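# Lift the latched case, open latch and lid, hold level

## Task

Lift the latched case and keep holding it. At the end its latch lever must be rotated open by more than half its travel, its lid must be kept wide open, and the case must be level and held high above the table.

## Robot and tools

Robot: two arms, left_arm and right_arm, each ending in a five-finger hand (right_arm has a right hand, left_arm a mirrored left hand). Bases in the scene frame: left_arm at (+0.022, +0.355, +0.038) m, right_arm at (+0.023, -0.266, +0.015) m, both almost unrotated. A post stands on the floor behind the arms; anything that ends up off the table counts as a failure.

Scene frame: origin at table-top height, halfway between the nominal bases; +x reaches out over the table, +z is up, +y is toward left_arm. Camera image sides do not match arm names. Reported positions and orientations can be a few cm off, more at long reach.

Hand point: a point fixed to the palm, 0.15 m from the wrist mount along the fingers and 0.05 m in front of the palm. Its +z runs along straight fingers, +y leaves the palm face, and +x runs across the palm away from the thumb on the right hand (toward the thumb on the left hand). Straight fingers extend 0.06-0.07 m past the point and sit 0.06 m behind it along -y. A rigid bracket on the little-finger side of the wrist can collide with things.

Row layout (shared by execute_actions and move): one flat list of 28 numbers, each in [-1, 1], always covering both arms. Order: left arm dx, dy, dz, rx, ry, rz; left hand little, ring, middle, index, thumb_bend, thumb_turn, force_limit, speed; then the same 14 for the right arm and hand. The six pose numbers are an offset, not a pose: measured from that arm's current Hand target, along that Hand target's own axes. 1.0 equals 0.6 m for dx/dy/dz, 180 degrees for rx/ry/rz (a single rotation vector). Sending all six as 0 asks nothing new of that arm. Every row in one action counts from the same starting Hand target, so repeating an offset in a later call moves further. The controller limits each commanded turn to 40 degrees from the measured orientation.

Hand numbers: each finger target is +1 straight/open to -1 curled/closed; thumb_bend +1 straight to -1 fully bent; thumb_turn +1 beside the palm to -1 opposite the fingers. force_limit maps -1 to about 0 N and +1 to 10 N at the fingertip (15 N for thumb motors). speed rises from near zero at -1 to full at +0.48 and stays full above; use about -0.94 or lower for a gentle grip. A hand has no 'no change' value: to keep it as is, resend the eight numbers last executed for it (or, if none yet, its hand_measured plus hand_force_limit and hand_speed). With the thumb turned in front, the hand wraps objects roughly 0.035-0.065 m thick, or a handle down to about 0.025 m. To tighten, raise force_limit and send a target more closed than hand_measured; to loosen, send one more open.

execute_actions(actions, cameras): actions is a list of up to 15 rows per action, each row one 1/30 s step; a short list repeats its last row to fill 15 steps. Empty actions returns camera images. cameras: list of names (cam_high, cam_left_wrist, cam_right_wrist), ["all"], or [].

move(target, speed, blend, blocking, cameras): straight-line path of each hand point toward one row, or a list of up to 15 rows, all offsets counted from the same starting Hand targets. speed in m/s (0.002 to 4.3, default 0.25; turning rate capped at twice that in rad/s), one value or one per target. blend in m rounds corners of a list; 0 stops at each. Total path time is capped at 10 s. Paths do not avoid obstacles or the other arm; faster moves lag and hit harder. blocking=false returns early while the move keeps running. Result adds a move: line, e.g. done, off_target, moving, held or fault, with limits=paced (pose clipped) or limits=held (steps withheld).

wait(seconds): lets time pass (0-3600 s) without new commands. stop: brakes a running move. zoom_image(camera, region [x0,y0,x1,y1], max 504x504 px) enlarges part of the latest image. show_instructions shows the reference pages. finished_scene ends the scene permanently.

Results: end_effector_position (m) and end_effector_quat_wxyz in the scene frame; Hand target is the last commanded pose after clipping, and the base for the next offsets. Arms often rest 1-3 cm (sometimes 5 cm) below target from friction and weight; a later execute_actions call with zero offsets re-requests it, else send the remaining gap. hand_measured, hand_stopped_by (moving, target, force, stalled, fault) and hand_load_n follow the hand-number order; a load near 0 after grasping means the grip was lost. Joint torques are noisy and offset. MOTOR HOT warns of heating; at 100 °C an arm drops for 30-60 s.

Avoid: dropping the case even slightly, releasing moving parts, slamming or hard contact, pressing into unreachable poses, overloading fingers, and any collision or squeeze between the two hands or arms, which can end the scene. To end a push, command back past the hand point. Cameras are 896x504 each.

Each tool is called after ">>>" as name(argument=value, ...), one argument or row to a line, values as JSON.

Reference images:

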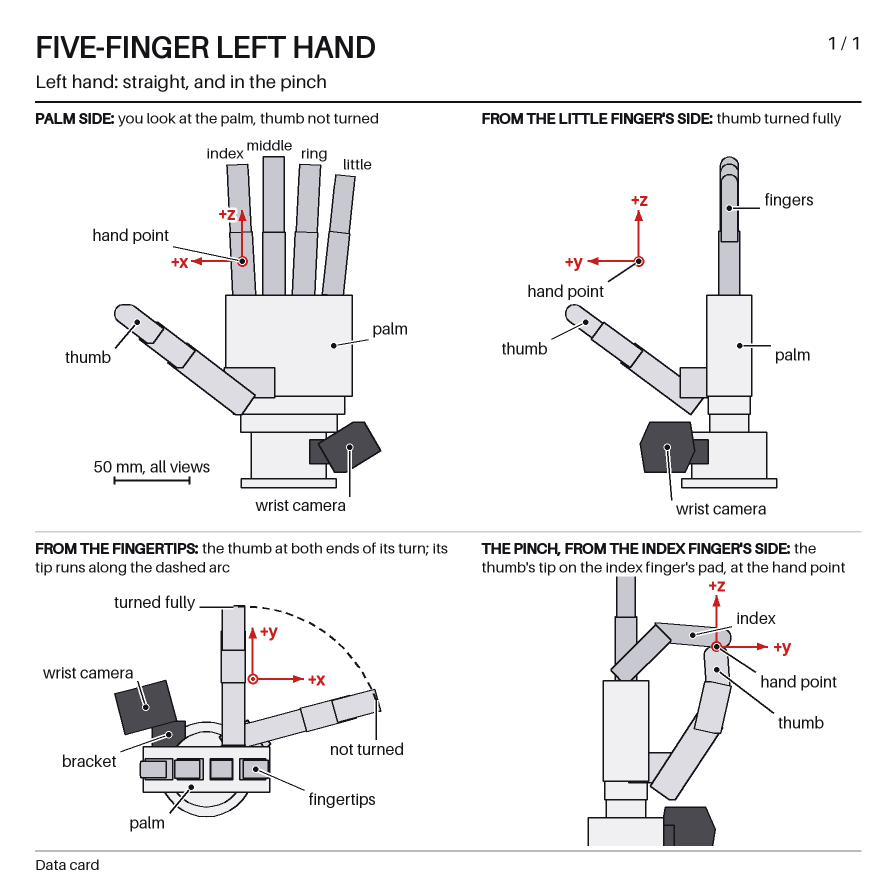

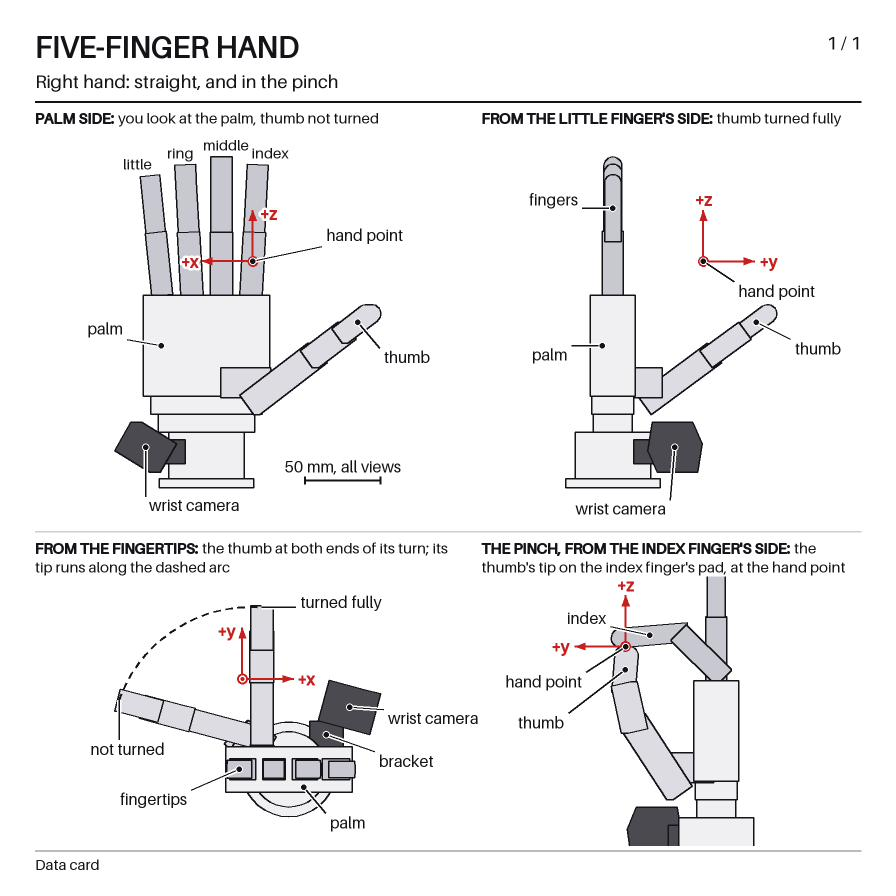

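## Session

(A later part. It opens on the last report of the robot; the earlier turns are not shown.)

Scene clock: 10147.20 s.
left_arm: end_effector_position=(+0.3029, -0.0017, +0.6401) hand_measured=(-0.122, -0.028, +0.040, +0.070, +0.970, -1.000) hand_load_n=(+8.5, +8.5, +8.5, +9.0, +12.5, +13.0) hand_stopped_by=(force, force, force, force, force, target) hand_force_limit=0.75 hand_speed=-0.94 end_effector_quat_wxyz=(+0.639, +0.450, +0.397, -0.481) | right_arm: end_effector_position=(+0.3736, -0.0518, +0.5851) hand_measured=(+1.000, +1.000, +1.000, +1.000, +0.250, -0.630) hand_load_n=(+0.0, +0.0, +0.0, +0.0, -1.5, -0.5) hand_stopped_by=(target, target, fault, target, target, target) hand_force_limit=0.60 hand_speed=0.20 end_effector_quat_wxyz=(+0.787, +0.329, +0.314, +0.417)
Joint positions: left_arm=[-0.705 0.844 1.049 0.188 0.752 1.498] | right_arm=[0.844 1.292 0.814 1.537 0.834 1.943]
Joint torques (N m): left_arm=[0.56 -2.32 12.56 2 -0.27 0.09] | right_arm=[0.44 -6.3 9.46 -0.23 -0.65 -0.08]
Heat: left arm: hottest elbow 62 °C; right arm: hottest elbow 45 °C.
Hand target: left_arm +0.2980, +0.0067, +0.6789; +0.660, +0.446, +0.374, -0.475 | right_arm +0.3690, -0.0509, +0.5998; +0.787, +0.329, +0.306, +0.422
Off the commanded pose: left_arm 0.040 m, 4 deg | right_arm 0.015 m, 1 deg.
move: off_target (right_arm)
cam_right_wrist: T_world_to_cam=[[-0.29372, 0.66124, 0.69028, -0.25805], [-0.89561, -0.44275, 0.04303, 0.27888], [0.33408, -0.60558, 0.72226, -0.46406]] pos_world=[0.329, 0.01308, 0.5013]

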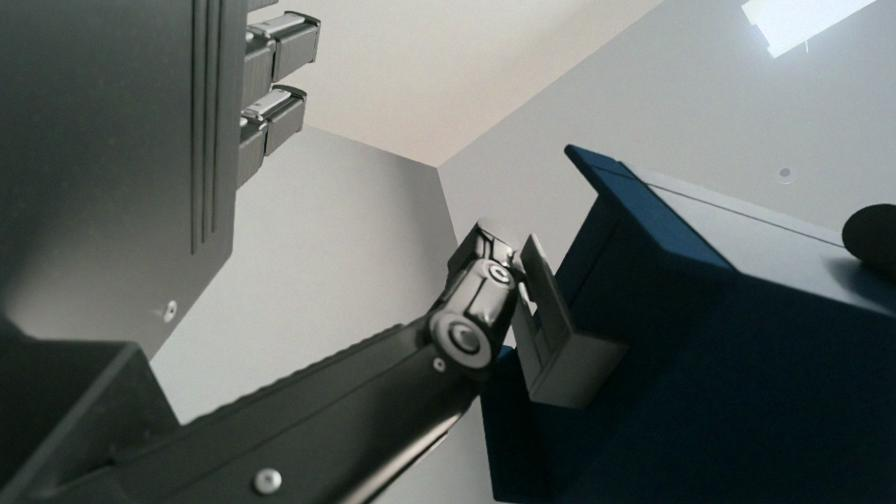

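>>> move(
  target=[0,0,0,0,0,0,-0.78,-0.78,-0.68,-0.68,0.5,-1,0.75,-0.94,0.0258,-0.0217,-0.0022,0,0,0,1,1,1,1,0.25,-0.63,0.6,0.2],
  speed=0.04,
  cameras=["cam_right_wrist"],
)

>>> zoom_image(
  camera="cam_right_wrist",
  region=[380, 180, 680, 480],
)

Scene clock: 10155.27 s.
left_arm: end_effector_position=(+0.3029, -0.0017, +0.6400) hand_measured=(-0.122, -0.028, +0.040, +0.070, +0.970, -1.000) hand_load_n=(+8.5, +8.5, +8.5, +9.0, +12.5, +13.5) hand_stopped_by=(force, force, force, force, force, target) hand_force_limit=0.75 hand_speed=-0.94 end_effector_quat_wxyz=(+0.639, +0.450, +0.397, -0.481) | right_arm: end_effector_position=(+0.3833, -0.0400, +0.5720) hand_measured=(+1.000, +1.000, +1.000, +1.000, +0.250, -0.630) hand_load_n=(+0.0, +0.0, +0.0, +0.0, +0.0, +0.0) hand_stopped_by=(target, target, fault, target, target, target) hand_force_limit=0.60 hand_speed=0.20 end_effector_quat_wxyz=(+0.788, +0.322, +0.328, +0.410)
Joint positions: left_arm=[-0.705 0.844 1.049 0.188 0.752 1.498] | right_arm=[0.844 1.328 0.814 1.54 0.829 1.943]
Joint torques (N m): left_arm=[0.85 -2.49 12.49 1.96 -0.26 0.07] | right_arm=[-0.5 -5.36 10.18 0.77 -0.65 0.07]
Heat: left arm: hottest elbow 63 °C; right arm: hottest elbow 45 °C.
Hand target: left_arm +0.2980, +0.0067, +0.6789; +0.660, +0.446, +0.374, -0.476 | right_arm +0.3812, -0.0426, +0.5856; +0.787, +0.329, +0.306, +0.422
Off the commanded pose: left_arm 0.040 m, 4 deg | right_arm 0.014 m, 3 deg.
joint sent to its limit (right arm) — joint 4 (wrist pitch), upper limit. The joint targets still meet the commanded pose.
move: off_target (right_arm)
cam_right_wrist: T_world_to_cam=[[-0.28196, 0.67914, 0.67769, -0.25046], [-0.89347, -0.44325, 0.07245, 0.27561], [0.34959, -0.58507, 0.73177, -0.4613]] pos_world=[0.33689, 0.02237, 0.48733]

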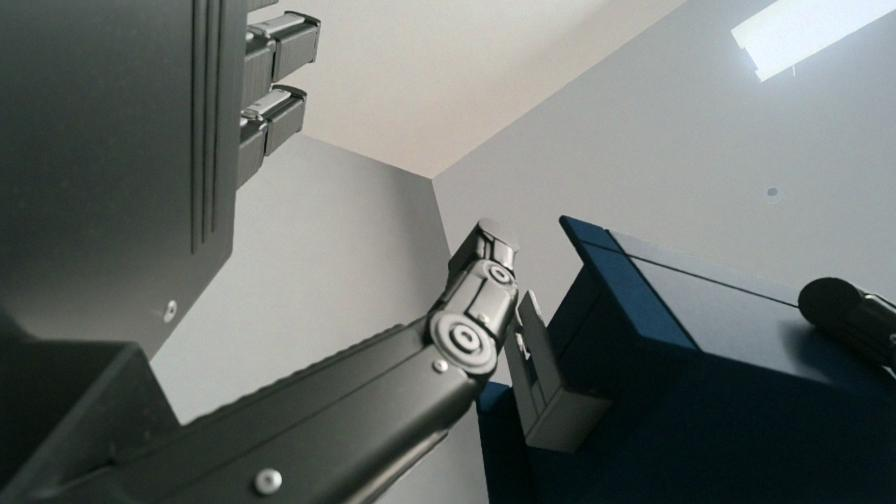

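Scaled by 1.680 from the camera's image (finer frame: 1280x720).

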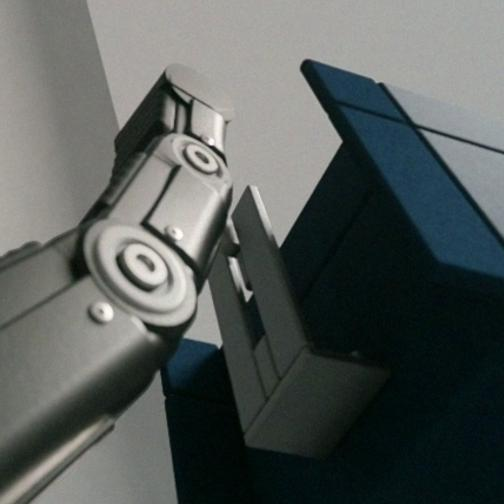

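>>> move(
  target=[0,0,0,0,0,0,-0.78,-0.78,-0.68,-0.68,0.5,-1,0.75,-0.94,-0.0052,0.026,0.0005,0,0,0,1,1,1,1,0.25,-0.63,0.6,0.2],
  speed=0.04,
  cameras=["cam_right_wrist"],
)

>>> zoom_image(
  camera="cam_right_wrist",
  region=[380, 180, 680, 480],
)

Scene clock: 10166.80 s.
left_arm: end_effector_position=(+0.3029, -0.0017, +0.6400) hand_measured=(-0.122, -0.028, +0.040, +0.070, +0.970, -1.000) hand_load_n=(+8.5, +8.5, +8.5, +9.0, +12.5, +13.5) hand_stopped_by=(force, force, force, force, force, target) hand_force_limit=0.75 hand_speed=-0.94 end_effector_quat_wxyz=(+0.639, +0.450, +0.397, -0.481) | right_arm: end_effector_position=(+0.3812, -0.0367, +0.5764) hand_measured=(+1.000, +1.000, +1.000, +1.000, +0.250, -0.630) hand_load_n=(+0.0, +0.0, +0.0, +0.0, +0.0, +0.0) hand_stopped_by=(target, target, fault, target, target, target) hand_force_limit=0.60 hand_speed=0.20 end_effector_quat_wxyz=(+0.788, +0.323, +0.327, +0.410)
Joint positions: left_arm=[-0.705 0.844 1.049 0.188 0.752 1.498] | right_arm=[0.855 1.328 0.827 1.54 0.837 1.93]
Joint torques (N m): left_arm=[0.56 -2.73 12.57 2 -0.25 0.09] | right_arm=[0.62 -6.77 10.5 0.51 -0.47 -0.09]
Heat: left arm: hottest elbow 65 °C; right arm: hottest elbow 45 °C.
Hand target: left_arm +0.2980, +0.0067, +0.6789; +0.660, +0.446, +0.374, -0.476 | right_arm +0.3728, -0.0389, +0.5986; +0.787, +0.329, +0.306, +0.422
Off the commanded pose: left_arm 0.040 m, 4 deg | right_arm 0.024 m, 3 deg.
move: off_target (right_arm)
cam_right_wrist: T_world_to_cam=[[-0.28145, 0.67754, 0.6795, -0.25761], [-0.89383, -0.44271, 0.07121, 0.2758], [0.34907, -0.58732, 0.73021, -0.46086]] pos_world=[0.33489, 0.02597, 0.49193]

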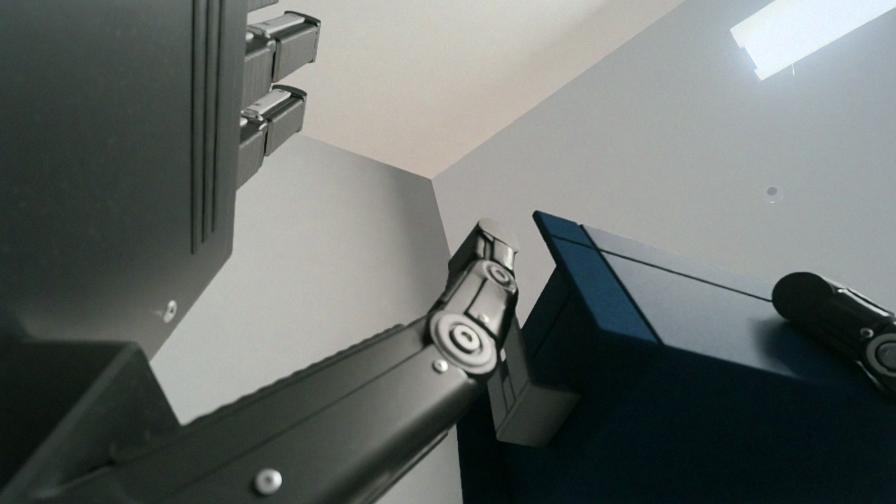

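Scaled by 1.680 from the camera's image (finer frame: 1280x720).

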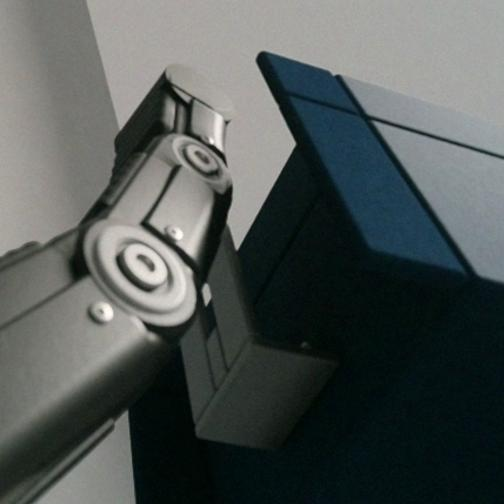

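>>> move(
  target=[0,0,0,0,0,0,-0.78,-0.78,-0.68,-0.68,0.5,-1,0.75,-0.94,-0.0095,0.0167,0.0017,0,0,0,1,1,1,1,0.25,-0.63,0.6,0.2],
  speed=0.04,
  cameras=["cam_right_wrist"],
)

>>> zoom_image(
  camera="cam_right_wrist",
  region=[380, 180, 680, 480],
)

Scene clock: 10176.83 s.
left_arm: end_effector_position=(+0.3025, -0.0017, +0.6404) hand_measured=(-0.122, -0.028, +0.040, +0.070, +0.970, -1.000) hand_load_n=(+8.5, +8.5, +8.0, +9.5, +12.5, +13.5) hand_stopped_by=(force, force, force, force, force, target) hand_force_limit=0.75 hand_speed=-0.94 end_effector_quat_wxyz=(+0.639, +0.450, +0.396, -0.481) | right_arm: end_effector_position=(+0.3746, -0.0398, +0.5832) hand_measured=(+1.000, +1.000, +1.000, +1.000, +0.250, -0.630) hand_load_n=(+0.0, +0.0, +0.0, +0.0, -1.5, -0.5) hand_stopped_by=(target, target, fault, target, target, target) hand_force_limit=0.60 hand_speed=0.20 end_effector_quat_wxyz=(+0.788, +0.326, +0.324, +0.409)
Joint positions: left_arm=[-0.705 0.844 1.049 0.188 0.753 1.498] | right_arm=[0.864 1.309 0.827 1.54 0.846 1.912]
Joint torques (N m): left_arm=[0.32 -2.14 12.53 1.96 -0.32 0.1] | right_arm=[0.85 -6.95 10.89 -0.09 -0.64 -0.09]
Heat: left arm: hottest elbow 66 °C; right arm: hottest elbow 45 °C.
Hand target: left_arm +0.2980, +0.0067, +0.6788; +0.660, +0.446, +0.374, -0.476 | right_arm +0.3663, -0.0398, +0.6082; +0.787, +0.329, +0.306, +0.422
Off the commanded pose: left_arm 0.040 m, 4 deg | right_arm 0.026 m, 3 deg.
move: off_target (right_arm)
cam_right_wrist: T_world_to_cam=[[-0.27973, 0.67479, 0.68294, -0.26474], [-0.89628, -0.43853, 0.06619, 0.27204], [0.34415, -0.59359, 0.72747, -0.46205]] pos_world=[0.32879, 0.02367, 0.49892]

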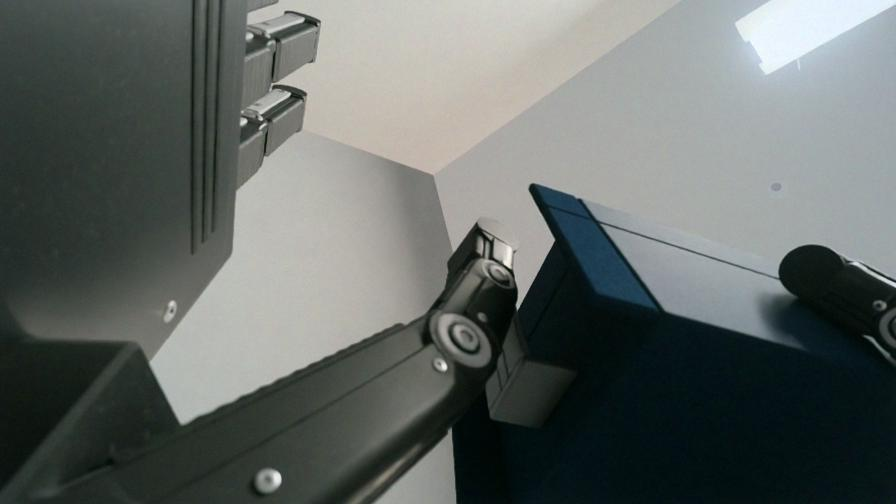

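Scaled by 1.680 from the camera's image (finer frame: 1280x720).

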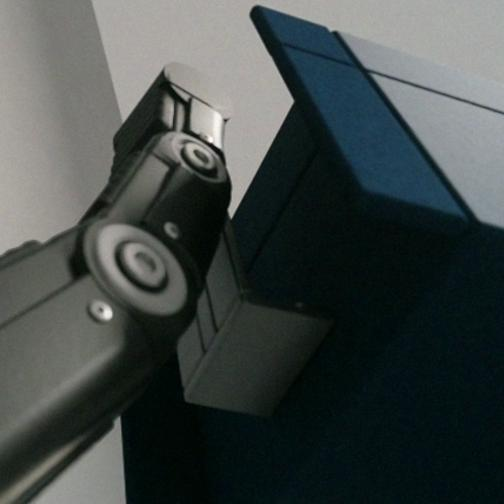

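>>> move(
  target=[
    [0,0,0,0,0,0,-0.78,-0.78,-0.68,-0.68,0.5,-1,0.75,-0.94,0,-0.1,0,0,0,0,1,1,1,1,0.25,-0.63,0.6,0.2],
    [0,0,0,0,0,0,-0.78,-0.78,-0.68,-0.68,0.5,-1,0.75,-0.94,-0.18,-0.3,0,0,0,0,-1,-1,1,-1,1,-0.9,0.6,0.2],
  ],
  speed=0.12,
)

Scene clock: 10302.13 s.
left_arm: end_effector_position=(+0.3025, -0.0015, +0.6408) hand_measured=(-0.122, -0.028, +0.040, +0.070, +0.970, -1.000) hand_load_n=(+8.5, +8.5, +8.5, +9.0, +12.5, +13.5) hand_stopped_by=(force, force, force, force, force, target) hand_force_limit=0.75 hand_speed=-0.94 end_effector_quat_wxyz=(+0.639, +0.450, +0.397, -0.481) | right_arm: end_effector_position=(+0.4066, -0.2022, +0.4842) hand_measured=(-1.000, -1.000, +1.000, -1.000, +1.000, -0.900) hand_load_n=(+0.5, +0.0, +0.0, +0.0, -0.5, +0.0) hand_stopped_by=(target, target, fault, target, target, target) hand_force_limit=0.60 hand_speed=0.20 end_effector_quat_wxyz=(+0.830, +0.340, +0.333, +0.291)
Joint positions: left_arm=[-0.705 0.844 1.05 0.187 0.752 1.498] | right_arm=[0.437 1.244 0.502 1.541 0.704 2.116]
Joint torques (N m): left_arm=[0.38 -2.49 12.42 2.03 -0.26 0.07] | right_arm=[-1.26 -4.6 6.6 1.09 -0.46 0.15]
Heat: left arm: hottest elbow 70 °C; right arm: hottest elbow 45 °C.
Hand target: left_arm +0.2980, +0.0068, +0.6790; +0.660, +0.446, +0.374, -0.475 | right_arm +0.4003, -0.2102, +0.4904; +0.787, +0.329, +0.306, +0.422
Off the commanded pose: left_arm 0.039 m, 4 deg | right_arm 0.012 m, 16 deg.
joint sent to its limit (right arm) — joint 4 (wrist pitch), upper limit; joint 6 (wrist roll), upper limit. The joint targets are off in orientation, not in position.
move: off_target (right_arm); target 2's new numbers were sent with right_arm's hand 0.012 m and 16 deg from that target

>>> move(
  target=[
    [0,0,0,0,0,0,-0.78,-0.78,-0.68,-0.68,0.5,-1,0.75,-0.94,-0.0758,-0.1,0.16,0,0,0,-1,-1,1,-1,1,-0.9,0.6,0.2],
    [0.3634,-0.0948,-0.1578,-0.0033,-0.0883,0.2913,-0.78,-0.78,-0.68,-0.68,0.5,-1,0.75,-0.94,-0.0758,-0.1,0.16,0,0,0,-1,-1,1,-1,1,-0.9,0.6,0.2],
  ],
  speed=[0.15,0.08],
)

Scene clock: 10326.27 s.
left_arm: end_effector_position=(+0.2954, +0.0198, +0.4326) hand_measured=(-0.122, -0.028, +0.040, +0.070, +0.970, -1.000) hand_load_n=(+8.5, +8.5, +8.0, +9.0, +13.0, +13.0) hand_stopped_by=(force, force, force, force, force, target) hand_force_limit=0.75 hand_speed=-0.94 end_effector_quat_wxyz=(+0.805, +0.531, +0.110, -0.240) | right_arm: end_effector_position=(+0.4810, -0.2948, +0.4961) hand_measured=(-1.000, -1.000, +1.000, -1.000, +1.000, -0.900) hand_load_n=(+0.0, +0.0, +0.0, +0.0, +0.5, +0.0) hand_stopped_by=(target, target, fault, target, target, target) hand_force_limit=0.60 hand_speed=0.20 end_effector_quat_wxyz=(+0.877, +0.331, +0.297, +0.183)
Joint positions: left_arm=[-0.634 1.265 0.437 1.546 0.892 2.05] | right_arm=[0.113 1.422 0.678 1.541 0.563 2.116]
Joint torques (N m): left_arm=[0.56 -3.78 5.16 2.25 -0.39 0.23] | right_arm=[-1.14 -5.83 9.36 1.13 -0.4 0.15]
Heat: left arm: hottest elbow 68 °C; right arm: hottest elbow 43 °C.
Hand target: left_arm +0.2953, +0.0236, +0.4351; +0.847, +0.494, +0.050, -0.189 | right_arm +0.4803, -0.3002, +0.5103; +0.787, +0.329, +0.306, +0.422
Off the commanded pose: left_arm 0.005 m, 11 deg | right_arm 0.015 m, 29 deg.
joint sent to its limit (left arm) — joint 4 (wrist pitch), upper limit; joint 6 (wrist roll), upper limit. The joint targets are off in orientation, not in position.
joint sent to its limit (right arm) — joint 4 (wrist pitch), upper limit; joint 6 (wrist roll), upper limit. The joint targets are off in orientation, not in position.
move: off_target (left_arm, right_arm)

>>> move(
  target=[
    [0,0,0,0,0,0,-0.78,-0.78,-0.68,-0.68,0.5,-1,0.75,-0.94,0,0,0,-0.0067,-0.1237,-0.2489,-1,-1,1,-1,1,-0.9,0.6,0.2],
    [0,0,0,0,0,0,-0.78,-0.78,-0.68,-0.68,0.5,-1,0.75,-0.94,0,0,0,-0.0134,-0.2474,-0.4978,-1,-1,1,-1,1,-0.9,0.6,0.2],
    [0,0,0,0,0,0,-0.78,-0.78,-0.68,-0.68,0.5,-1,0.75,-0.94,0,0,0,-0.0202,-0.3711,-0.7468,-1,-1,1,-1,1,-0.9,0.6,0.2],
  ],
  speed=0.35,
)

Scene clock: 10340.87 s.
left_arm: end_effector_position=(+0.2954, +0.0198, +0.4326) hand_measured=(-0.122, -0.028, +0.040, +0.070, +0.970, -1.000) hand_load_n=(+9.0, +8.5, +8.5, +9.0, +13.0, +13.0) hand_stopped_by=(force, force, force, force, force, target) hand_force_limit=0.75 hand_speed=-0.94 end_effector_quat_wxyz=(+0.805, +0.531, +0.110, -0.240) | right_arm: end_effector_position=(+0.4871, -0.2950, +0.5003) hand_measured=(-1.000, -1.000, +1.000, -1.000, +1.000, -0.900) hand_load_n=(+0.0, +0.0, +0.0, +0.0, +0.0, +0.0) hand_stopped_by=(target, target, fault, target, target, target) hand_force_limit=0.60 hand_speed=0.20 end_effector_quat_wxyz=(+0.674, -0.194, +0.230, -0.675)
Joint positions: left_arm=[-0.634 1.265 0.437 1.546 0.892 2.05] | right_arm=[-0.152 1.192 0.612 1.541 -0.046 0.148]
Joint torques (N m): left_arm=[0.62 -3.78 5.23 2.33 -0.4 0.24] | right_arm=[-1.44 -4.66 7.66 1.02 -0.06 -0.13]
Heat: left arm: hottest elbow 63 °C; right arm: hottest elbow 43 °C.
Hand target: left_arm +0.2953, +0.0236, +0.4351; +0.847, +0.494, +0.050, -0.190 | right_arm +0.4803, -0.3002, +0.5102; +0.707, -0.017, +0.015, -0.707
Off the commanded pose: left_arm 0.005 m, 11 deg | right_arm 0.013 m, 32 deg.
joint sent to its limit (left arm) — joint 4 (wrist pitch), upper limit; joint 6 (wrist roll), upper limit. The joint targets are off in orientation, not in position.
joint sent to its limit (right arm) — joint 4 (wrist pitch), upper limit. The joint targets are off in orientation, not in position.
move: off_target (right_arm)

>>> move(
  target=[
    [0,0,0,0,0,0,-0.78,-0.78,-0.68,-0.68,0.5,-1,0.75,-0.94,0,0,0,-0.5,0,0,-1,-1,1,-1,1,-0.9,0.6,0.2],
    [0,0,0,0,0,0,-0.78,-0.78,-0.68,-0.68,0.5,-1,0.75,-0.94,-0.133,-0.1,0.05,-0.5,0,0,-1,-1,1,-1,1,-0.9,0.6,0.2],
  ],
  speed=[0.35,0.2],
)

>>> move(
  target=[0,0,0,0,0,0,-0.78,-0.78,-0.68,-0.68,0.5,-1,0.75,-0.94,0,0,0,-0.2396,0.1485,0.0601,-1,-1,1,-1,1,-0.9,0.6,0.2],
  speed=0.25,
  cameras=["all"],
)

Scene clock: 10353.93 s.
left_arm: end_effector_position=(+0.2954, +0.0198, +0.4326) hand_measured=(-0.122, -0.028, +0.040, +0.070, +0.970, -1.000) hand_load_n=(+9.0, +8.5, +8.5, +9.0, +12.5, +13.0) hand_stopped_by=(force, force, force, force, force, target) hand_force_limit=0.75 hand_speed=-0.94 end_effector_quat_wxyz=(+0.805, +0.531, +0.110, -0.240) | right_arm: end_effector_position=(+0.4229, -0.2239, +0.5247) hand_measured=(-1.000, -1.000, +1.000, -1.000, +1.000, -0.900) hand_load_n=(+0.0, +0.0, +0.0, +0.0, +0.0, +0.0) hand_stopped_by=(target, target, fault, target, target, target) hand_force_limit=0.60 hand_speed=0.20 end_effector_quat_wxyz=(+0.481, -0.515, +0.517, -0.486)
Joint positions: left_arm=[-0.634 1.265 0.437 1.546 0.892 2.05] | right_arm=[0.078 0.733 1.143 -0.474 0.073 0.002]
Joint torques (N m): left_arm=[0.56 -4.07 5.23 2.28 -0.42 0.24] | right_arm=[0.44 0.44 12.12 0.92 0.12 -0.02]
Heat: left arm: hottest elbow 59 °C; right arm: hottest elbow 43 °C.
Hand target: left_arm +0.2953, +0.0236, +0.4351; +0.847, +0.494, +0.050, -0.190 | right_arm +0.4216, -0.2204, +0.5428; +0.488, -0.512, +0.511, -0.489
Off the commanded pose: left_arm 0.005 m, 11 deg | right_arm 0.018 m, 1 deg.
joint sent to its limit (left arm) — joint 4 (wrist pitch), upper limit; joint 6 (wrist roll), upper limit. The joint targets are off in orientation, not in position.
move: off_target (right_arm)

Scene clock: 10356.60 s.
left_arm: end_effector_position=(+0.2954, +0.0198, +0.4326) hand_measured=(-0.122, -0.028, +0.040, +0.070, +0.970, -1.000) hand_load_n=(+9.0, +8.5, +8.5, +9.0, +12.5, +13.0) hand_stopped_by=(force, force, force, force, force, target) hand_force_limit=0.75 hand_speed=-0.94 end_effector_quat_wxyz=(+0.805, +0.531, +0.110, -0.240) | right_arm: end_effector_position=(+0.4228, -0.2229, +0.5295) hand_measured=(-1.000, -1.000, +1.000, -1.000, +1.000, -0.900) hand_load_n=(+0.0, +0.0, +0.0, +0.0, +0.0, +0.0) hand_stopped_by=(target, target, fault, target, target, target) hand_force_limit=0.60 hand_speed=0.20 end_effector_quat_wxyz=(+0.170, -0.489, +0.793, -0.323)
Joint positions: left_arm=[-0.634 1.265 0.437 1.546 0.892 2.05] | right_arm=[0.218 1.297 1.998 -1.672 0.475 0.522]
Joint torques (N m): left_arm=[0.67 -4.01 5.26 2.28 -0.4 0.26] | right_arm=[0.09 -5.07 10.18 0.34 0.41 0.11]
Heat: left arm: hottest elbow 58 °C; right arm: hottest elbow 43 °C.
Hand target: left_arm +0.2953, +0.0236, +0.4351; +0.847, +0.494, +0.050, -0.190 | right_arm +0.4215, -0.2203, +0.5428; +0.182, -0.481, +0.794, -0.325
Off the commanded pose: left_arm 0.005 m, 11 deg | right_arm 0.014 m, 2 deg.
joint sent to its limit (left arm) — joint 4 (wrist pitch), upper limit; joint 6 (wrist roll), upper limit. The joint targets are off in orientation, not in position.
move: off_target (right_arm)
cam_left_wrist: T_world_to_cam=[[-0.32295, -0.36232, -0.87431, 0.4726], [0.83325, 0.32921, -0.44421, -0.06366], [0.44878, -0.87197, 0.19559, -0.08711]] pos_world=[0.24476, 0.11624, 0.40196]
cam_right_wrist: T_world_to_cam=[[-0.76393, 0.04661, -0.64361, 0.67607], [-0.11154, 0.97284, 0.20284, 0.14897], [0.63558, 0.22675, -0.73798, 0.28723]] pos_world=[0.35053, -0.24156, 0.61688]

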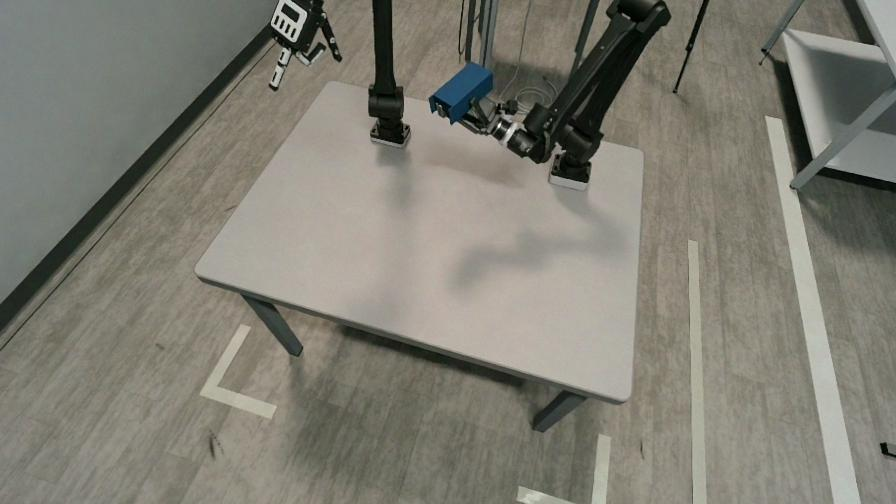

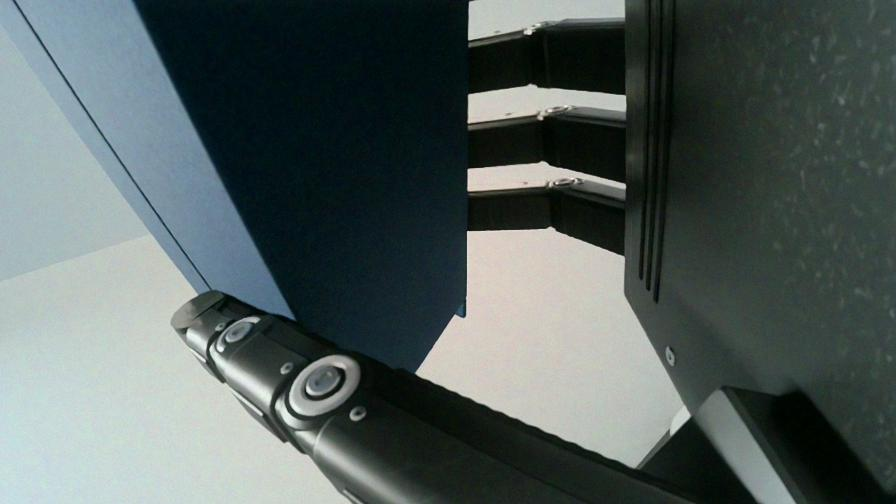

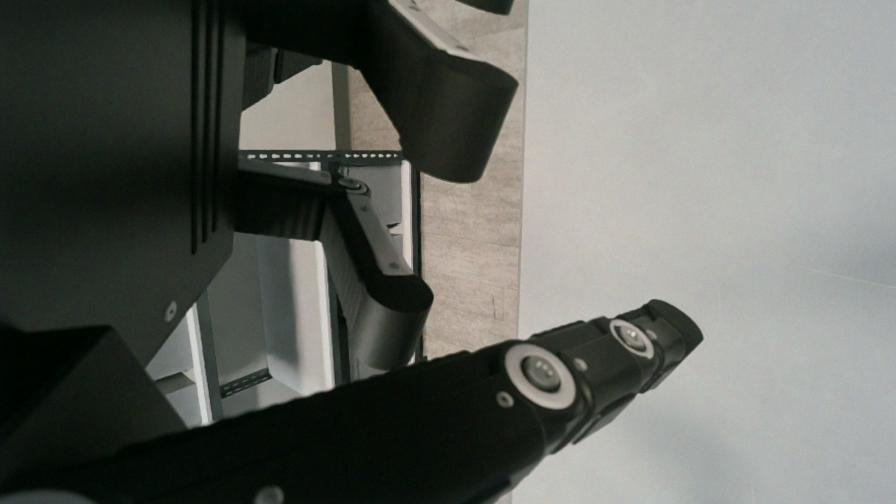

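>>> move(
  target=[0,0,0,0,0,0,-0.78,-0.78,-0.68,-0.68,0.5,-1,0.75,-0.94,-0.204,0.1315,-0.0798,0,0,0,-1,-1,1,-1,0.93,-0.7,0.6,0.2],
  speed=0.12,
  cameras=["cam_right_wrist"],
)

Scene clock: 10372.83 s.
left_arm: end_effector_position=(+0.2954, +0.0198, +0.4326) hand_measured=(-0.122, -0.028, +0.040, +0.070, +0.970, -1.000) hand_load_n=(+9.0, +8.5, +8.5, +9.0, +12.5, +13.0) hand_stopped_by=(force, force, force, force, force, target) hand_force_limit=0.75 hand_speed=-0.94 end_effector_quat_wxyz=(+0.805, +0.531, +0.110, -0.240) | right_arm: end_effector_position=(+0.4008, -0.0728, +0.5221) hand_measured=(-1.000, -1.000, +1.000, -1.000, +0.930, -0.700) hand_load_n=(+0.0, +0.0, +0.0, +0.0, +0.0, +0.0) hand_stopped_by=(target, target, fault, target, target, target) hand_force_limit=0.60 hand_speed=0.20 end_effector_quat_wxyz=(+0.239, -0.489, +0.774, -0.324)
Joint positions: left_arm=[-0.634 1.265 0.437 1.546 0.892 2.05] | right_arm=[0.652 1.316 1.964 -1.694 0.675 0.895]
Joint torques (N m): left_arm=[0.56 -3.49 5.15 2.3 -0.4 0.23] | right_arm=[0.21 -4.95 7.39 0.18 0.54 0.13]
Heat: left arm: hottest elbow 56 °C; right arm: hottest elbow 44 °C.
Hand target: left_arm +0.2953, +0.0236, +0.4351; +0.847, +0.494, +0.050, -0.190 | right_arm +0.3996, -0.0705, +0.5200; +0.182, -0.481, +0.794, -0.325
Off the commanded pose: left_arm 0.005 m, 11 deg | right_arm 0.004 m, 7 deg.
joint sent to its limit (left arm) — joint 4 (wrist pitch), upper limit; joint 6 (wrist roll), upper limit. The joint targets are off in orientation, not in position.
joint sent to its limit (right arm) — joint 4 (wrist pitch), lower limit. The joint targets are off in orientation, not in position.
move: off_target (right_arm)
cam_right_wrist: T_world_to_cam=[[-0.68646, 0.03688, -0.72624, 0.65898], [-0.19829, 0.95137, 0.23574, 0.01808], [0.69961, 0.30583, -0.64576, 0.19373]] pos_world=[0.32041, -0.10075, 0.59941]

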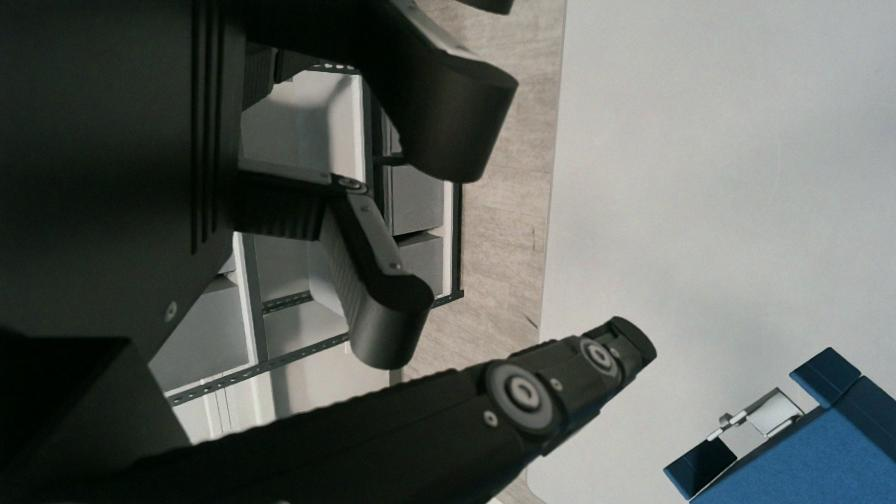

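>>> zoom_image(
  camera="cam_right_wrist",
  region=[640, 330, 880, 504],
)

>>> zoom_image(
  camera="cam_right_wrist",
  region=[690, 370, 830, 470],
)

Scaled by 2.100 from the camera's image (finer frame: 1280x720).

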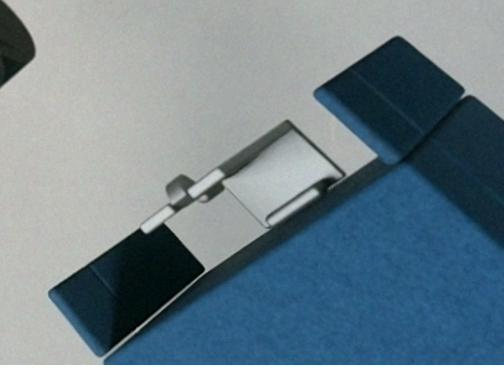

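Scaled by 3.600 from the camera's image (finer frame: 1280x720).

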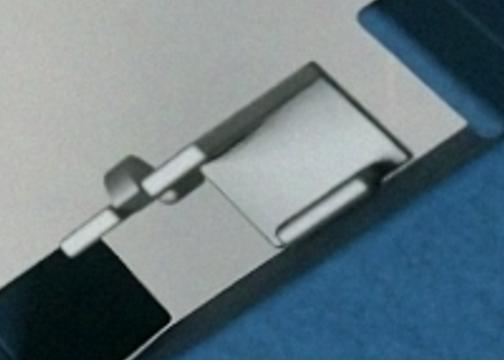

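>>> move(
  target=[0.009,-0.0273,-0.0169,0,0,0,-0.78,-0.78,-0.68,-0.68,0.5,-1,0.75,-0.94,0,0,0,0,0,0,-1,-1,1,-1,0.93,-0.7,0.6,0.2],
  speed=0.05,
)

Scene clock: 10396.33 s.
left_arm: end_effector_position=(+0.2951, +0.0198, +0.4131) hand_measured=(-0.122, -0.028, +0.040, +0.070, +0.970, -1.000) hand_load_n=(+9.0, +8.0, +8.5, +9.0, +12.5, +13.0) hand_stopped_by=(force, force, force, force, force, target) hand_force_limit=0.75 hand_speed=-0.94 end_effector_quat_wxyz=(+0.795, +0.540, +0.126, -0.249) | right_arm: end_effector_position=(+0.4008, -0.0728, +0.5221) hand_measured=(-1.000, -1.000, +1.000, -1.000, +0.930, -0.700) hand_load_n=(+0.0, +0.0, +0.0, +0.0, +0.0, +0.0) hand_stopped_by=(target, target, fault, target, target, target) hand_force_limit=0.60 hand_speed=0.20 end_effector_quat_wxyz=(+0.239, -0.489, +0.774, -0.324)
Joint positions: left_arm=[-0.63 1.28 0.408 1.546 0.903 2.05] | right_arm=[0.652 1.316 1.964 -1.694 0.675 0.895]
Joint torques (N m): left_arm=[0.38 -3.72 4.92 2.35 -0.39 0.24] | right_arm=[0.15 -5.36 7.38 0.1 0.54 0.12]
Heat: left arm: hottest elbow 53 °C; right arm: hottest elbow 43 °C.
Hand target: left_arm +0.2953, +0.0236, +0.4152; +0.847, +0.494, +0.050, -0.189 | right_arm +0.3996, -0.0705, +0.5200; +0.182, -0.481, +0.794, -0.325
Off the commanded pose: left_arm 0.004 m, 14 deg | right_arm 0.003 m, 7 deg.
joint sent to its limit (left arm) — joint 4 (wrist pitch), upper limit; joint 6 (wrist roll), upper limit. The joint targets are off in orientation, not in position.
joint sent to its limit (right arm) — joint 4 (wrist pitch), lower limit. The joint targets are off in orientation, not in position.
move: off_target (left_arm)

>>> move(
  target=[0,0,0,0,0,0,-0.78,-0.78,-0.68,-0.68,0.5,-1,0.75,-0.94,0.0174,0.1087,0.0,0,0,0,-1,-1,1,-1,0.93,-0.7,0.6,0.2],
  speed=0.06,
  cameras=["cam_right_wrist"],
)

Scene clock: 10407.73 s.
left_arm: end_effector_position=(+0.2951, +0.0198, +0.4131) hand_measured=(-0.122, -0.028, +0.040, +0.070, +0.970, -1.000) hand_load_n=(+9.0, +8.5, +8.5, +9.0, +13.0, +13.0) hand_stopped_by=(force, force, force, force, force, target) hand_force_limit=0.75 hand_speed=-0.94 end_effector_quat_wxyz=(+0.795, +0.540, +0.126, -0.249) | right_arm: end_effector_position=(+0.3595, -0.0578, +0.4706) hand_measured=(-1.000, -1.000, +1.000, -1.000, +0.930, -0.700) hand_load_n=(+0.0, +0.0, +0.0, +0.0, +0.0, +0.0) hand_stopped_by=(target, target, fault, target, target, target) hand_force_limit=0.60 hand_speed=0.20 end_effector_quat_wxyz=(+0.222, -0.494, +0.779, -0.317)
Joint positions: left_arm=[-0.63 1.28 0.408 1.546 0.903 2.05] | right_arm=[0.759 1.227 1.752 -1.694 0.706 1.037]
Joint torques (N m): left_arm=[0.67 -3.55 4.97 2.3 -0.37 0.24] | right_arm=[0.56 -5.42 7.62 -0.01 0.59 0.16]
Heat: left arm: hottest elbow 52 °C; right arm: hottest elbow 43 °C.
Hand target: left_arm +0.2953, +0.0236, +0.4152; +0.847, +0.494, +0.050, -0.189 | right_arm +0.3525, -0.0583, +0.4752; +0.182, -0.481, +0.794, -0.325
Off the commanded pose: left_arm 0.004 m, 14 deg | right_arm 0.008 m, 5 deg.
joint sent to its limit (left arm) — joint 4 (wrist pitch), upper limit; joint 6 (wrist roll), upper limit. The joint targets are off in orientation, not in position.
joint sent to its limit (right arm) — joint 4 (wrist pitch), lower limit. The joint targets are off in orientation, not in position.
move: off_target (right_arm)
cam_right_wrist: T_world_to_cam=[[-0.71388, 0.0374, -0.69927, 0.5898], [-0.18369, 0.9536, 0.23853, 0.00135], [0.67574, 0.29873, -0.67389, 0.20623]] pos_world=[0.28194, -0.08495, 0.55108]

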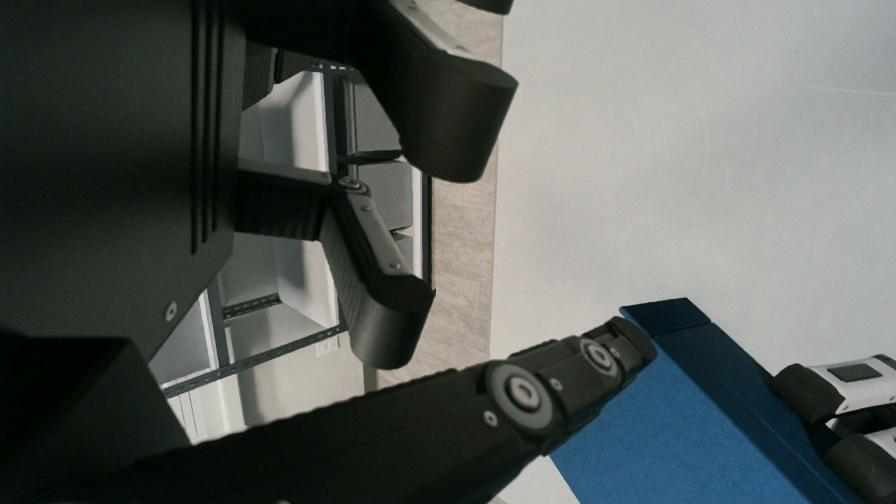

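>>> move(
  target=[0,0,0,0,0,0,-0.78,-0.78,-0.68,-0.68,0.5,-1,0.75,-0.94,-0.0558,0.0145,0.0247,0,0,0,-1,-1,1,-1,0.93,-0.7,0.6,0.2],
  speed=0.05,
  cameras=["cam_right_wrist"],
)

>>> zoom_image(
  camera="cam_right_wrist",
  region=[520, 250, 774, 504],
)

Scene clock: 10422.77 s.
left_arm: end_effector_position=(+0.2951, +0.0198, +0.4131) hand_measured=(-0.122, -0.028, +0.040, +0.070, +0.970, -1.000) hand_load_n=(+9.0, +8.5, +8.5, +9.0, +12.5, +13.0) hand_stopped_by=(force, force, force, force, force, target) hand_force_limit=0.75 hand_speed=-0.94 end_effector_quat_wxyz=(+0.795, +0.540, +0.126, -0.249) | right_arm: end_effector_position=(+0.3729, -0.0365, +0.4485) hand_measured=(-1.000, -1.000, +1.000, -1.000, +0.930, -0.700) hand_load_n=(+0.0, +0.5, +0.0, +0.0, +0.0, +0.0) hand_stopped_by=(target, target, fault, target, target, target) hand_force_limit=0.60 hand_speed=0.20 end_effector_quat_wxyz=(+0.205, -0.492, +0.783, -0.320)
Joint positions: left_arm=[-0.63 1.28 0.408 1.546 0.903 2.05] | right_arm=[0.779 1.29 1.752 -1.694 0.716 1.088]
Joint torques (N m): left_arm=[0.85 -3.55 4.97 2.43 -0.41 0.24] | right_arm=[0.73 -5.83 10.02 -0.12 0.65 0.12]
Heat: left arm: hottest elbow 51 °C; right arm: hottest elbow 42 °C.
Hand target: left_arm +0.2953, +0.0236, +0.4152; +0.847, +0.494, +0.050, -0.189 | right_arm +0.3716, -0.0311, +0.4578; +0.182, -0.481, +0.794, -0.325
Off the commanded pose: left_arm 0.004 m, 14 deg | right_arm 0.011 m, 3 deg.
joint sent to its limit (left arm) — joint 4 (wrist pitch), upper limit; joint 6 (wrist roll), upper limit. The joint targets are off in orientation, not in position.
joint sent to its limit (right arm) — joint 4 (wrist pitch), lower limit. The joint targets are off in orientation, not in position.
move: off_target (right_arm)
cam_right_wrist: T_world_to_cam=[[-0.73042, 0.03964, -0.68184, 0.58162], [-0.15923, 0.96092, 0.22645, -0.01466], [0.66417, 0.27397, -0.69557, 0.18899]] pos_world=[0.29697, -0.06075, 0.53135]

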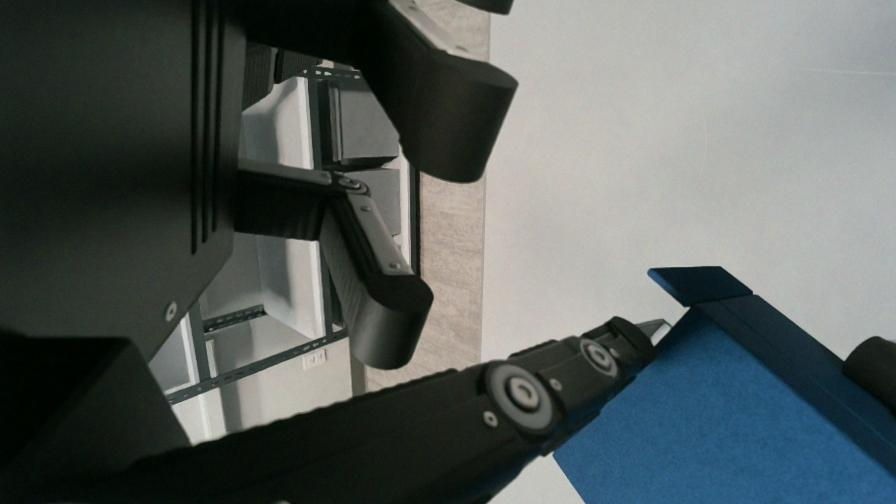

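Scaled by 1.984 from the camera's image (finer frame: 1280x720).

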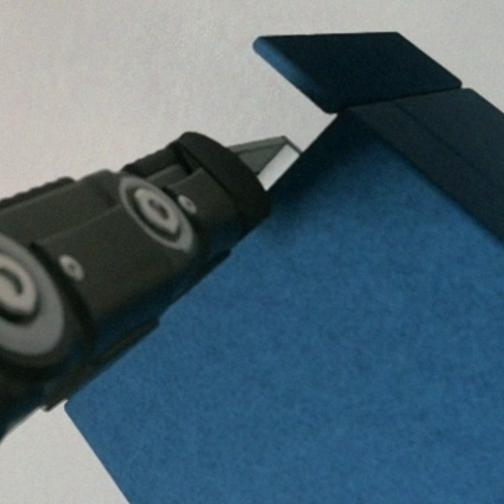

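>>> move(
  target=[0,0,0,0,0,0,-0.78,-0.78,-0.68,-0.68,0.5,-1,0.75,-0.94,-0.0048,-0.0092,0.0085,0,0,0,-1,-1,1,-1,0.93,-0.7,0.6,0.2],
  speed=0.05,
  cameras=["cam_right_wrist"],
)

>>> zoom_image(
  camera="cam_right_wrist",
  region=[520, 220, 774, 474],
)

Scene clock: 10441.60 s.
left_arm: end_effector_position=(+0.2951, +0.0198, +0.4131) hand_measured=(-0.122, -0.028, +0.040, +0.070, +0.970, -1.000) hand_load_n=(+8.5, +8.5, +8.5, +9.0, +12.5, +13.0) hand_stopped_by=(force, force, force, force, force, target) hand_force_limit=0.75 hand_speed=-0.94 end_effector_quat_wxyz=(+0.795, +0.540, +0.126, -0.249) | right_arm: end_effector_position=(+0.3764, -0.0332, +0.4442) hand_measured=(-1.000, -1.000, +1.000, -1.000, +0.930, -0.700) hand_load_n=(+0.0, +0.0, +0.0, +0.0, +0.0, +0.0) hand_stopped_by=(target, target, fault, target, target, target) hand_force_limit=0.60 hand_speed=0.20 end_effector_quat_wxyz=(+0.200, -0.494, +0.783, -0.321)
Joint positions: left_arm=[-0.63 1.28 0.408 1.546 0.903 2.05] | right_arm=[0.779 1.305 1.755 -1.694 0.716 1.089]
Joint torques (N m): left_arm=[0.73 -3.96 4.94 2.39 -0.38 0.26] | right_arm=[-0.73 -5.36 11.08 -0.16 0.53 0.03]
Heat: left arm: hottest elbow 50 °C; right arm: hottest elbow 43 °C.
Hand target: left_arm +0.2953, +0.0236, +0.4152; +0.847, +0.494, +0.050, -0.189 | right_arm +0.3796, -0.0320, +0.4578; +0.182, -0.481, +0.794, -0.325
Off the commanded pose: left_arm 0.004 m, 14 deg | right_arm 0.014 m, 3 deg.
joint sent to its limit (left arm) — joint 4 (wrist pitch), upper limit; joint 6 (wrist roll), upper limit. The joint targets are off in orientation, not in position.
joint sent to its limit (right arm) — joint 4 (wrist pitch), lower limit. The joint targets are off in orientation, not in position.
move: off_target (right_arm)
cam_right_wrist: T_world_to_cam=[[-0.73586, 0.03494, -0.67623, 0.58047], [-0.15695, 0.96267, 0.22052, -0.01452], [0.6587, 0.26841, -0.70291, 0.18793]] pos_world=[0.30108, -0.05675, 0.52784]

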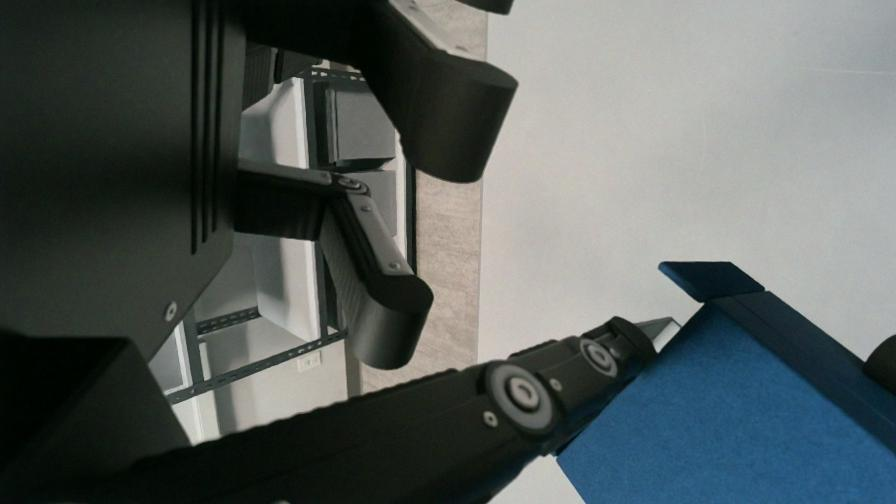

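Scaled by 1.984 from the camera's image (finer frame: 1280x720).

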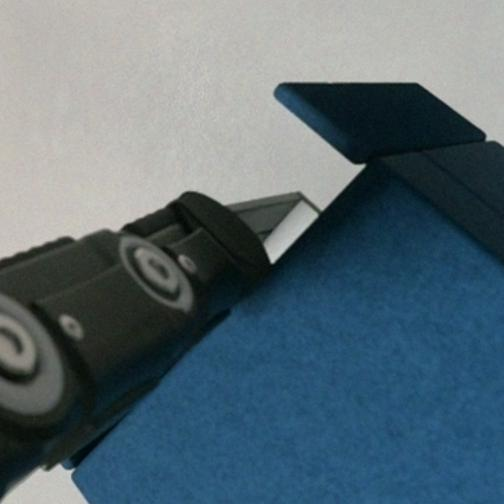

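>>> move(
  target=[0,0,0,0,0,0,-0.78,-0.78,-0.68,-0.68,0.5,-1,0.75,-0.94,0,0,0,0,0,0,-1,-1,1,-1,0.89,-0.77,0.6,0.2],
  speed=0.05,
  cameras=["cam_right_wrist"],
)

>>> zoom_image(
  camera="cam_right_wrist",
  region=[560, 250, 720, 410],
)

Scene clock: 10453.37 s.
left_arm: end_effector_position=(+0.2951, +0.0198, +0.4131) hand_measured=(-0.122, -0.028, +0.040, +0.070, +0.970, -1.000) hand_load_n=(+9.0, +8.5, +8.5, +9.0, +12.5, +13.5) hand_stopped_by=(force, force, force, force, force, target) hand_force_limit=0.75 hand_speed=-0.94 end_effector_quat_wxyz=(+0.795, +0.540, +0.126, -0.249) | right_arm: end_effector_position=(+0.3764, -0.0332, +0.4442) hand_measured=(-1.000, -1.000, +1.000, -1.000, +0.890, -0.770) hand_load_n=(+0.0, +0.0, +0.0, +0.0, +0.0, +0.0) hand_stopped_by=(target, target, fault, target, target, target) hand_force_limit=0.60 hand_speed=0.20 end_effector_quat_wxyz=(+0.200, -0.494, +0.783, -0.321)
Joint positions: left_arm=[-0.63 1.28 0.408 1.546 0.903 2.05] | right_arm=[0.779 1.305 1.755 -1.694 0.716 1.089]
Joint torques (N m): left_arm=[0.5 -3.66 5.05 2.35 -0.37 0.24] | right_arm=[-0.79 -5.42 11.12 -0.13 0.52 0.02]
Heat: left arm: hottest elbow 49 °C; right arm: hottest elbow 43 °C.
Hand target: left_arm +0.2953, +0.0236, +0.4152; +0.847, +0.494, +0.050, -0.189 | right_arm +0.3796, -0.0320, +0.4578; +0.182, -0.481, +0.794, -0.325
Off the commanded pose: left_arm 0.004 m, 14 deg | right_arm 0.014 m, 3 deg.
joint sent to its limit (left arm) — joint 4 (wrist pitch), upper limit; joint 6 (wrist roll), upper limit. The joint targets are off in orientation, not in position.
joint sent to its limit (right arm) — joint 4 (wrist pitch), lower limit. The joint targets are off in orientation, not in position.
move: done
cam_right_wrist: T_world_to_cam=[[-0.73586, 0.03494, -0.67623, 0.58047], [-0.15695, 0.96267, 0.22052, -0.01452], [0.6587, 0.26841, -0.70291, 0.18793]] pos_world=[0.30108, -0.05675, 0.52784]

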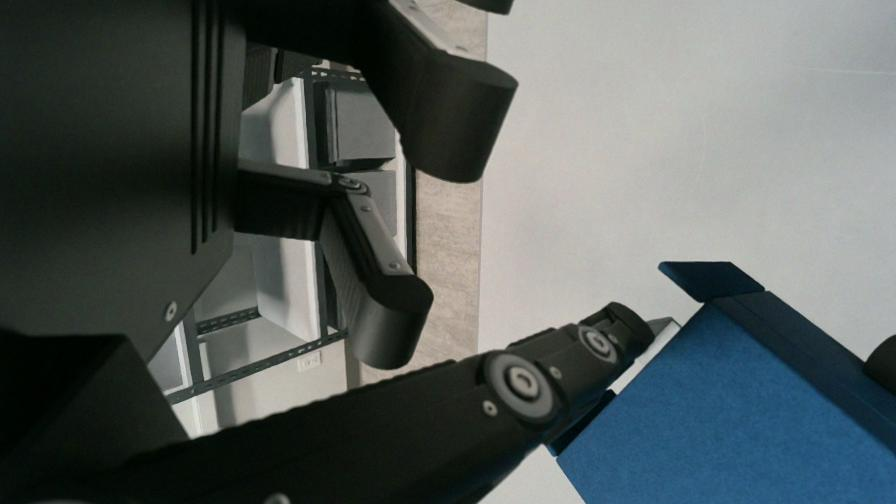

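Scaled by 3.150 from the camera's image (finer frame: 1280x720).

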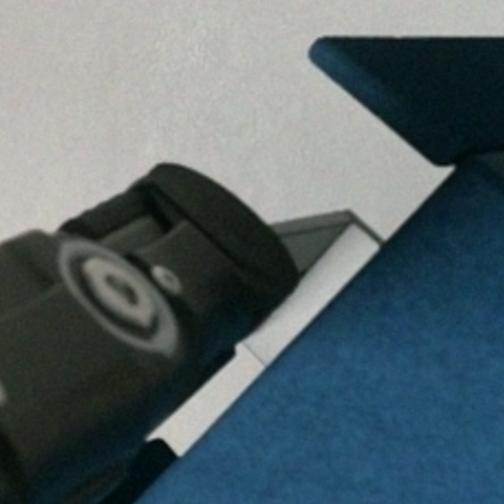

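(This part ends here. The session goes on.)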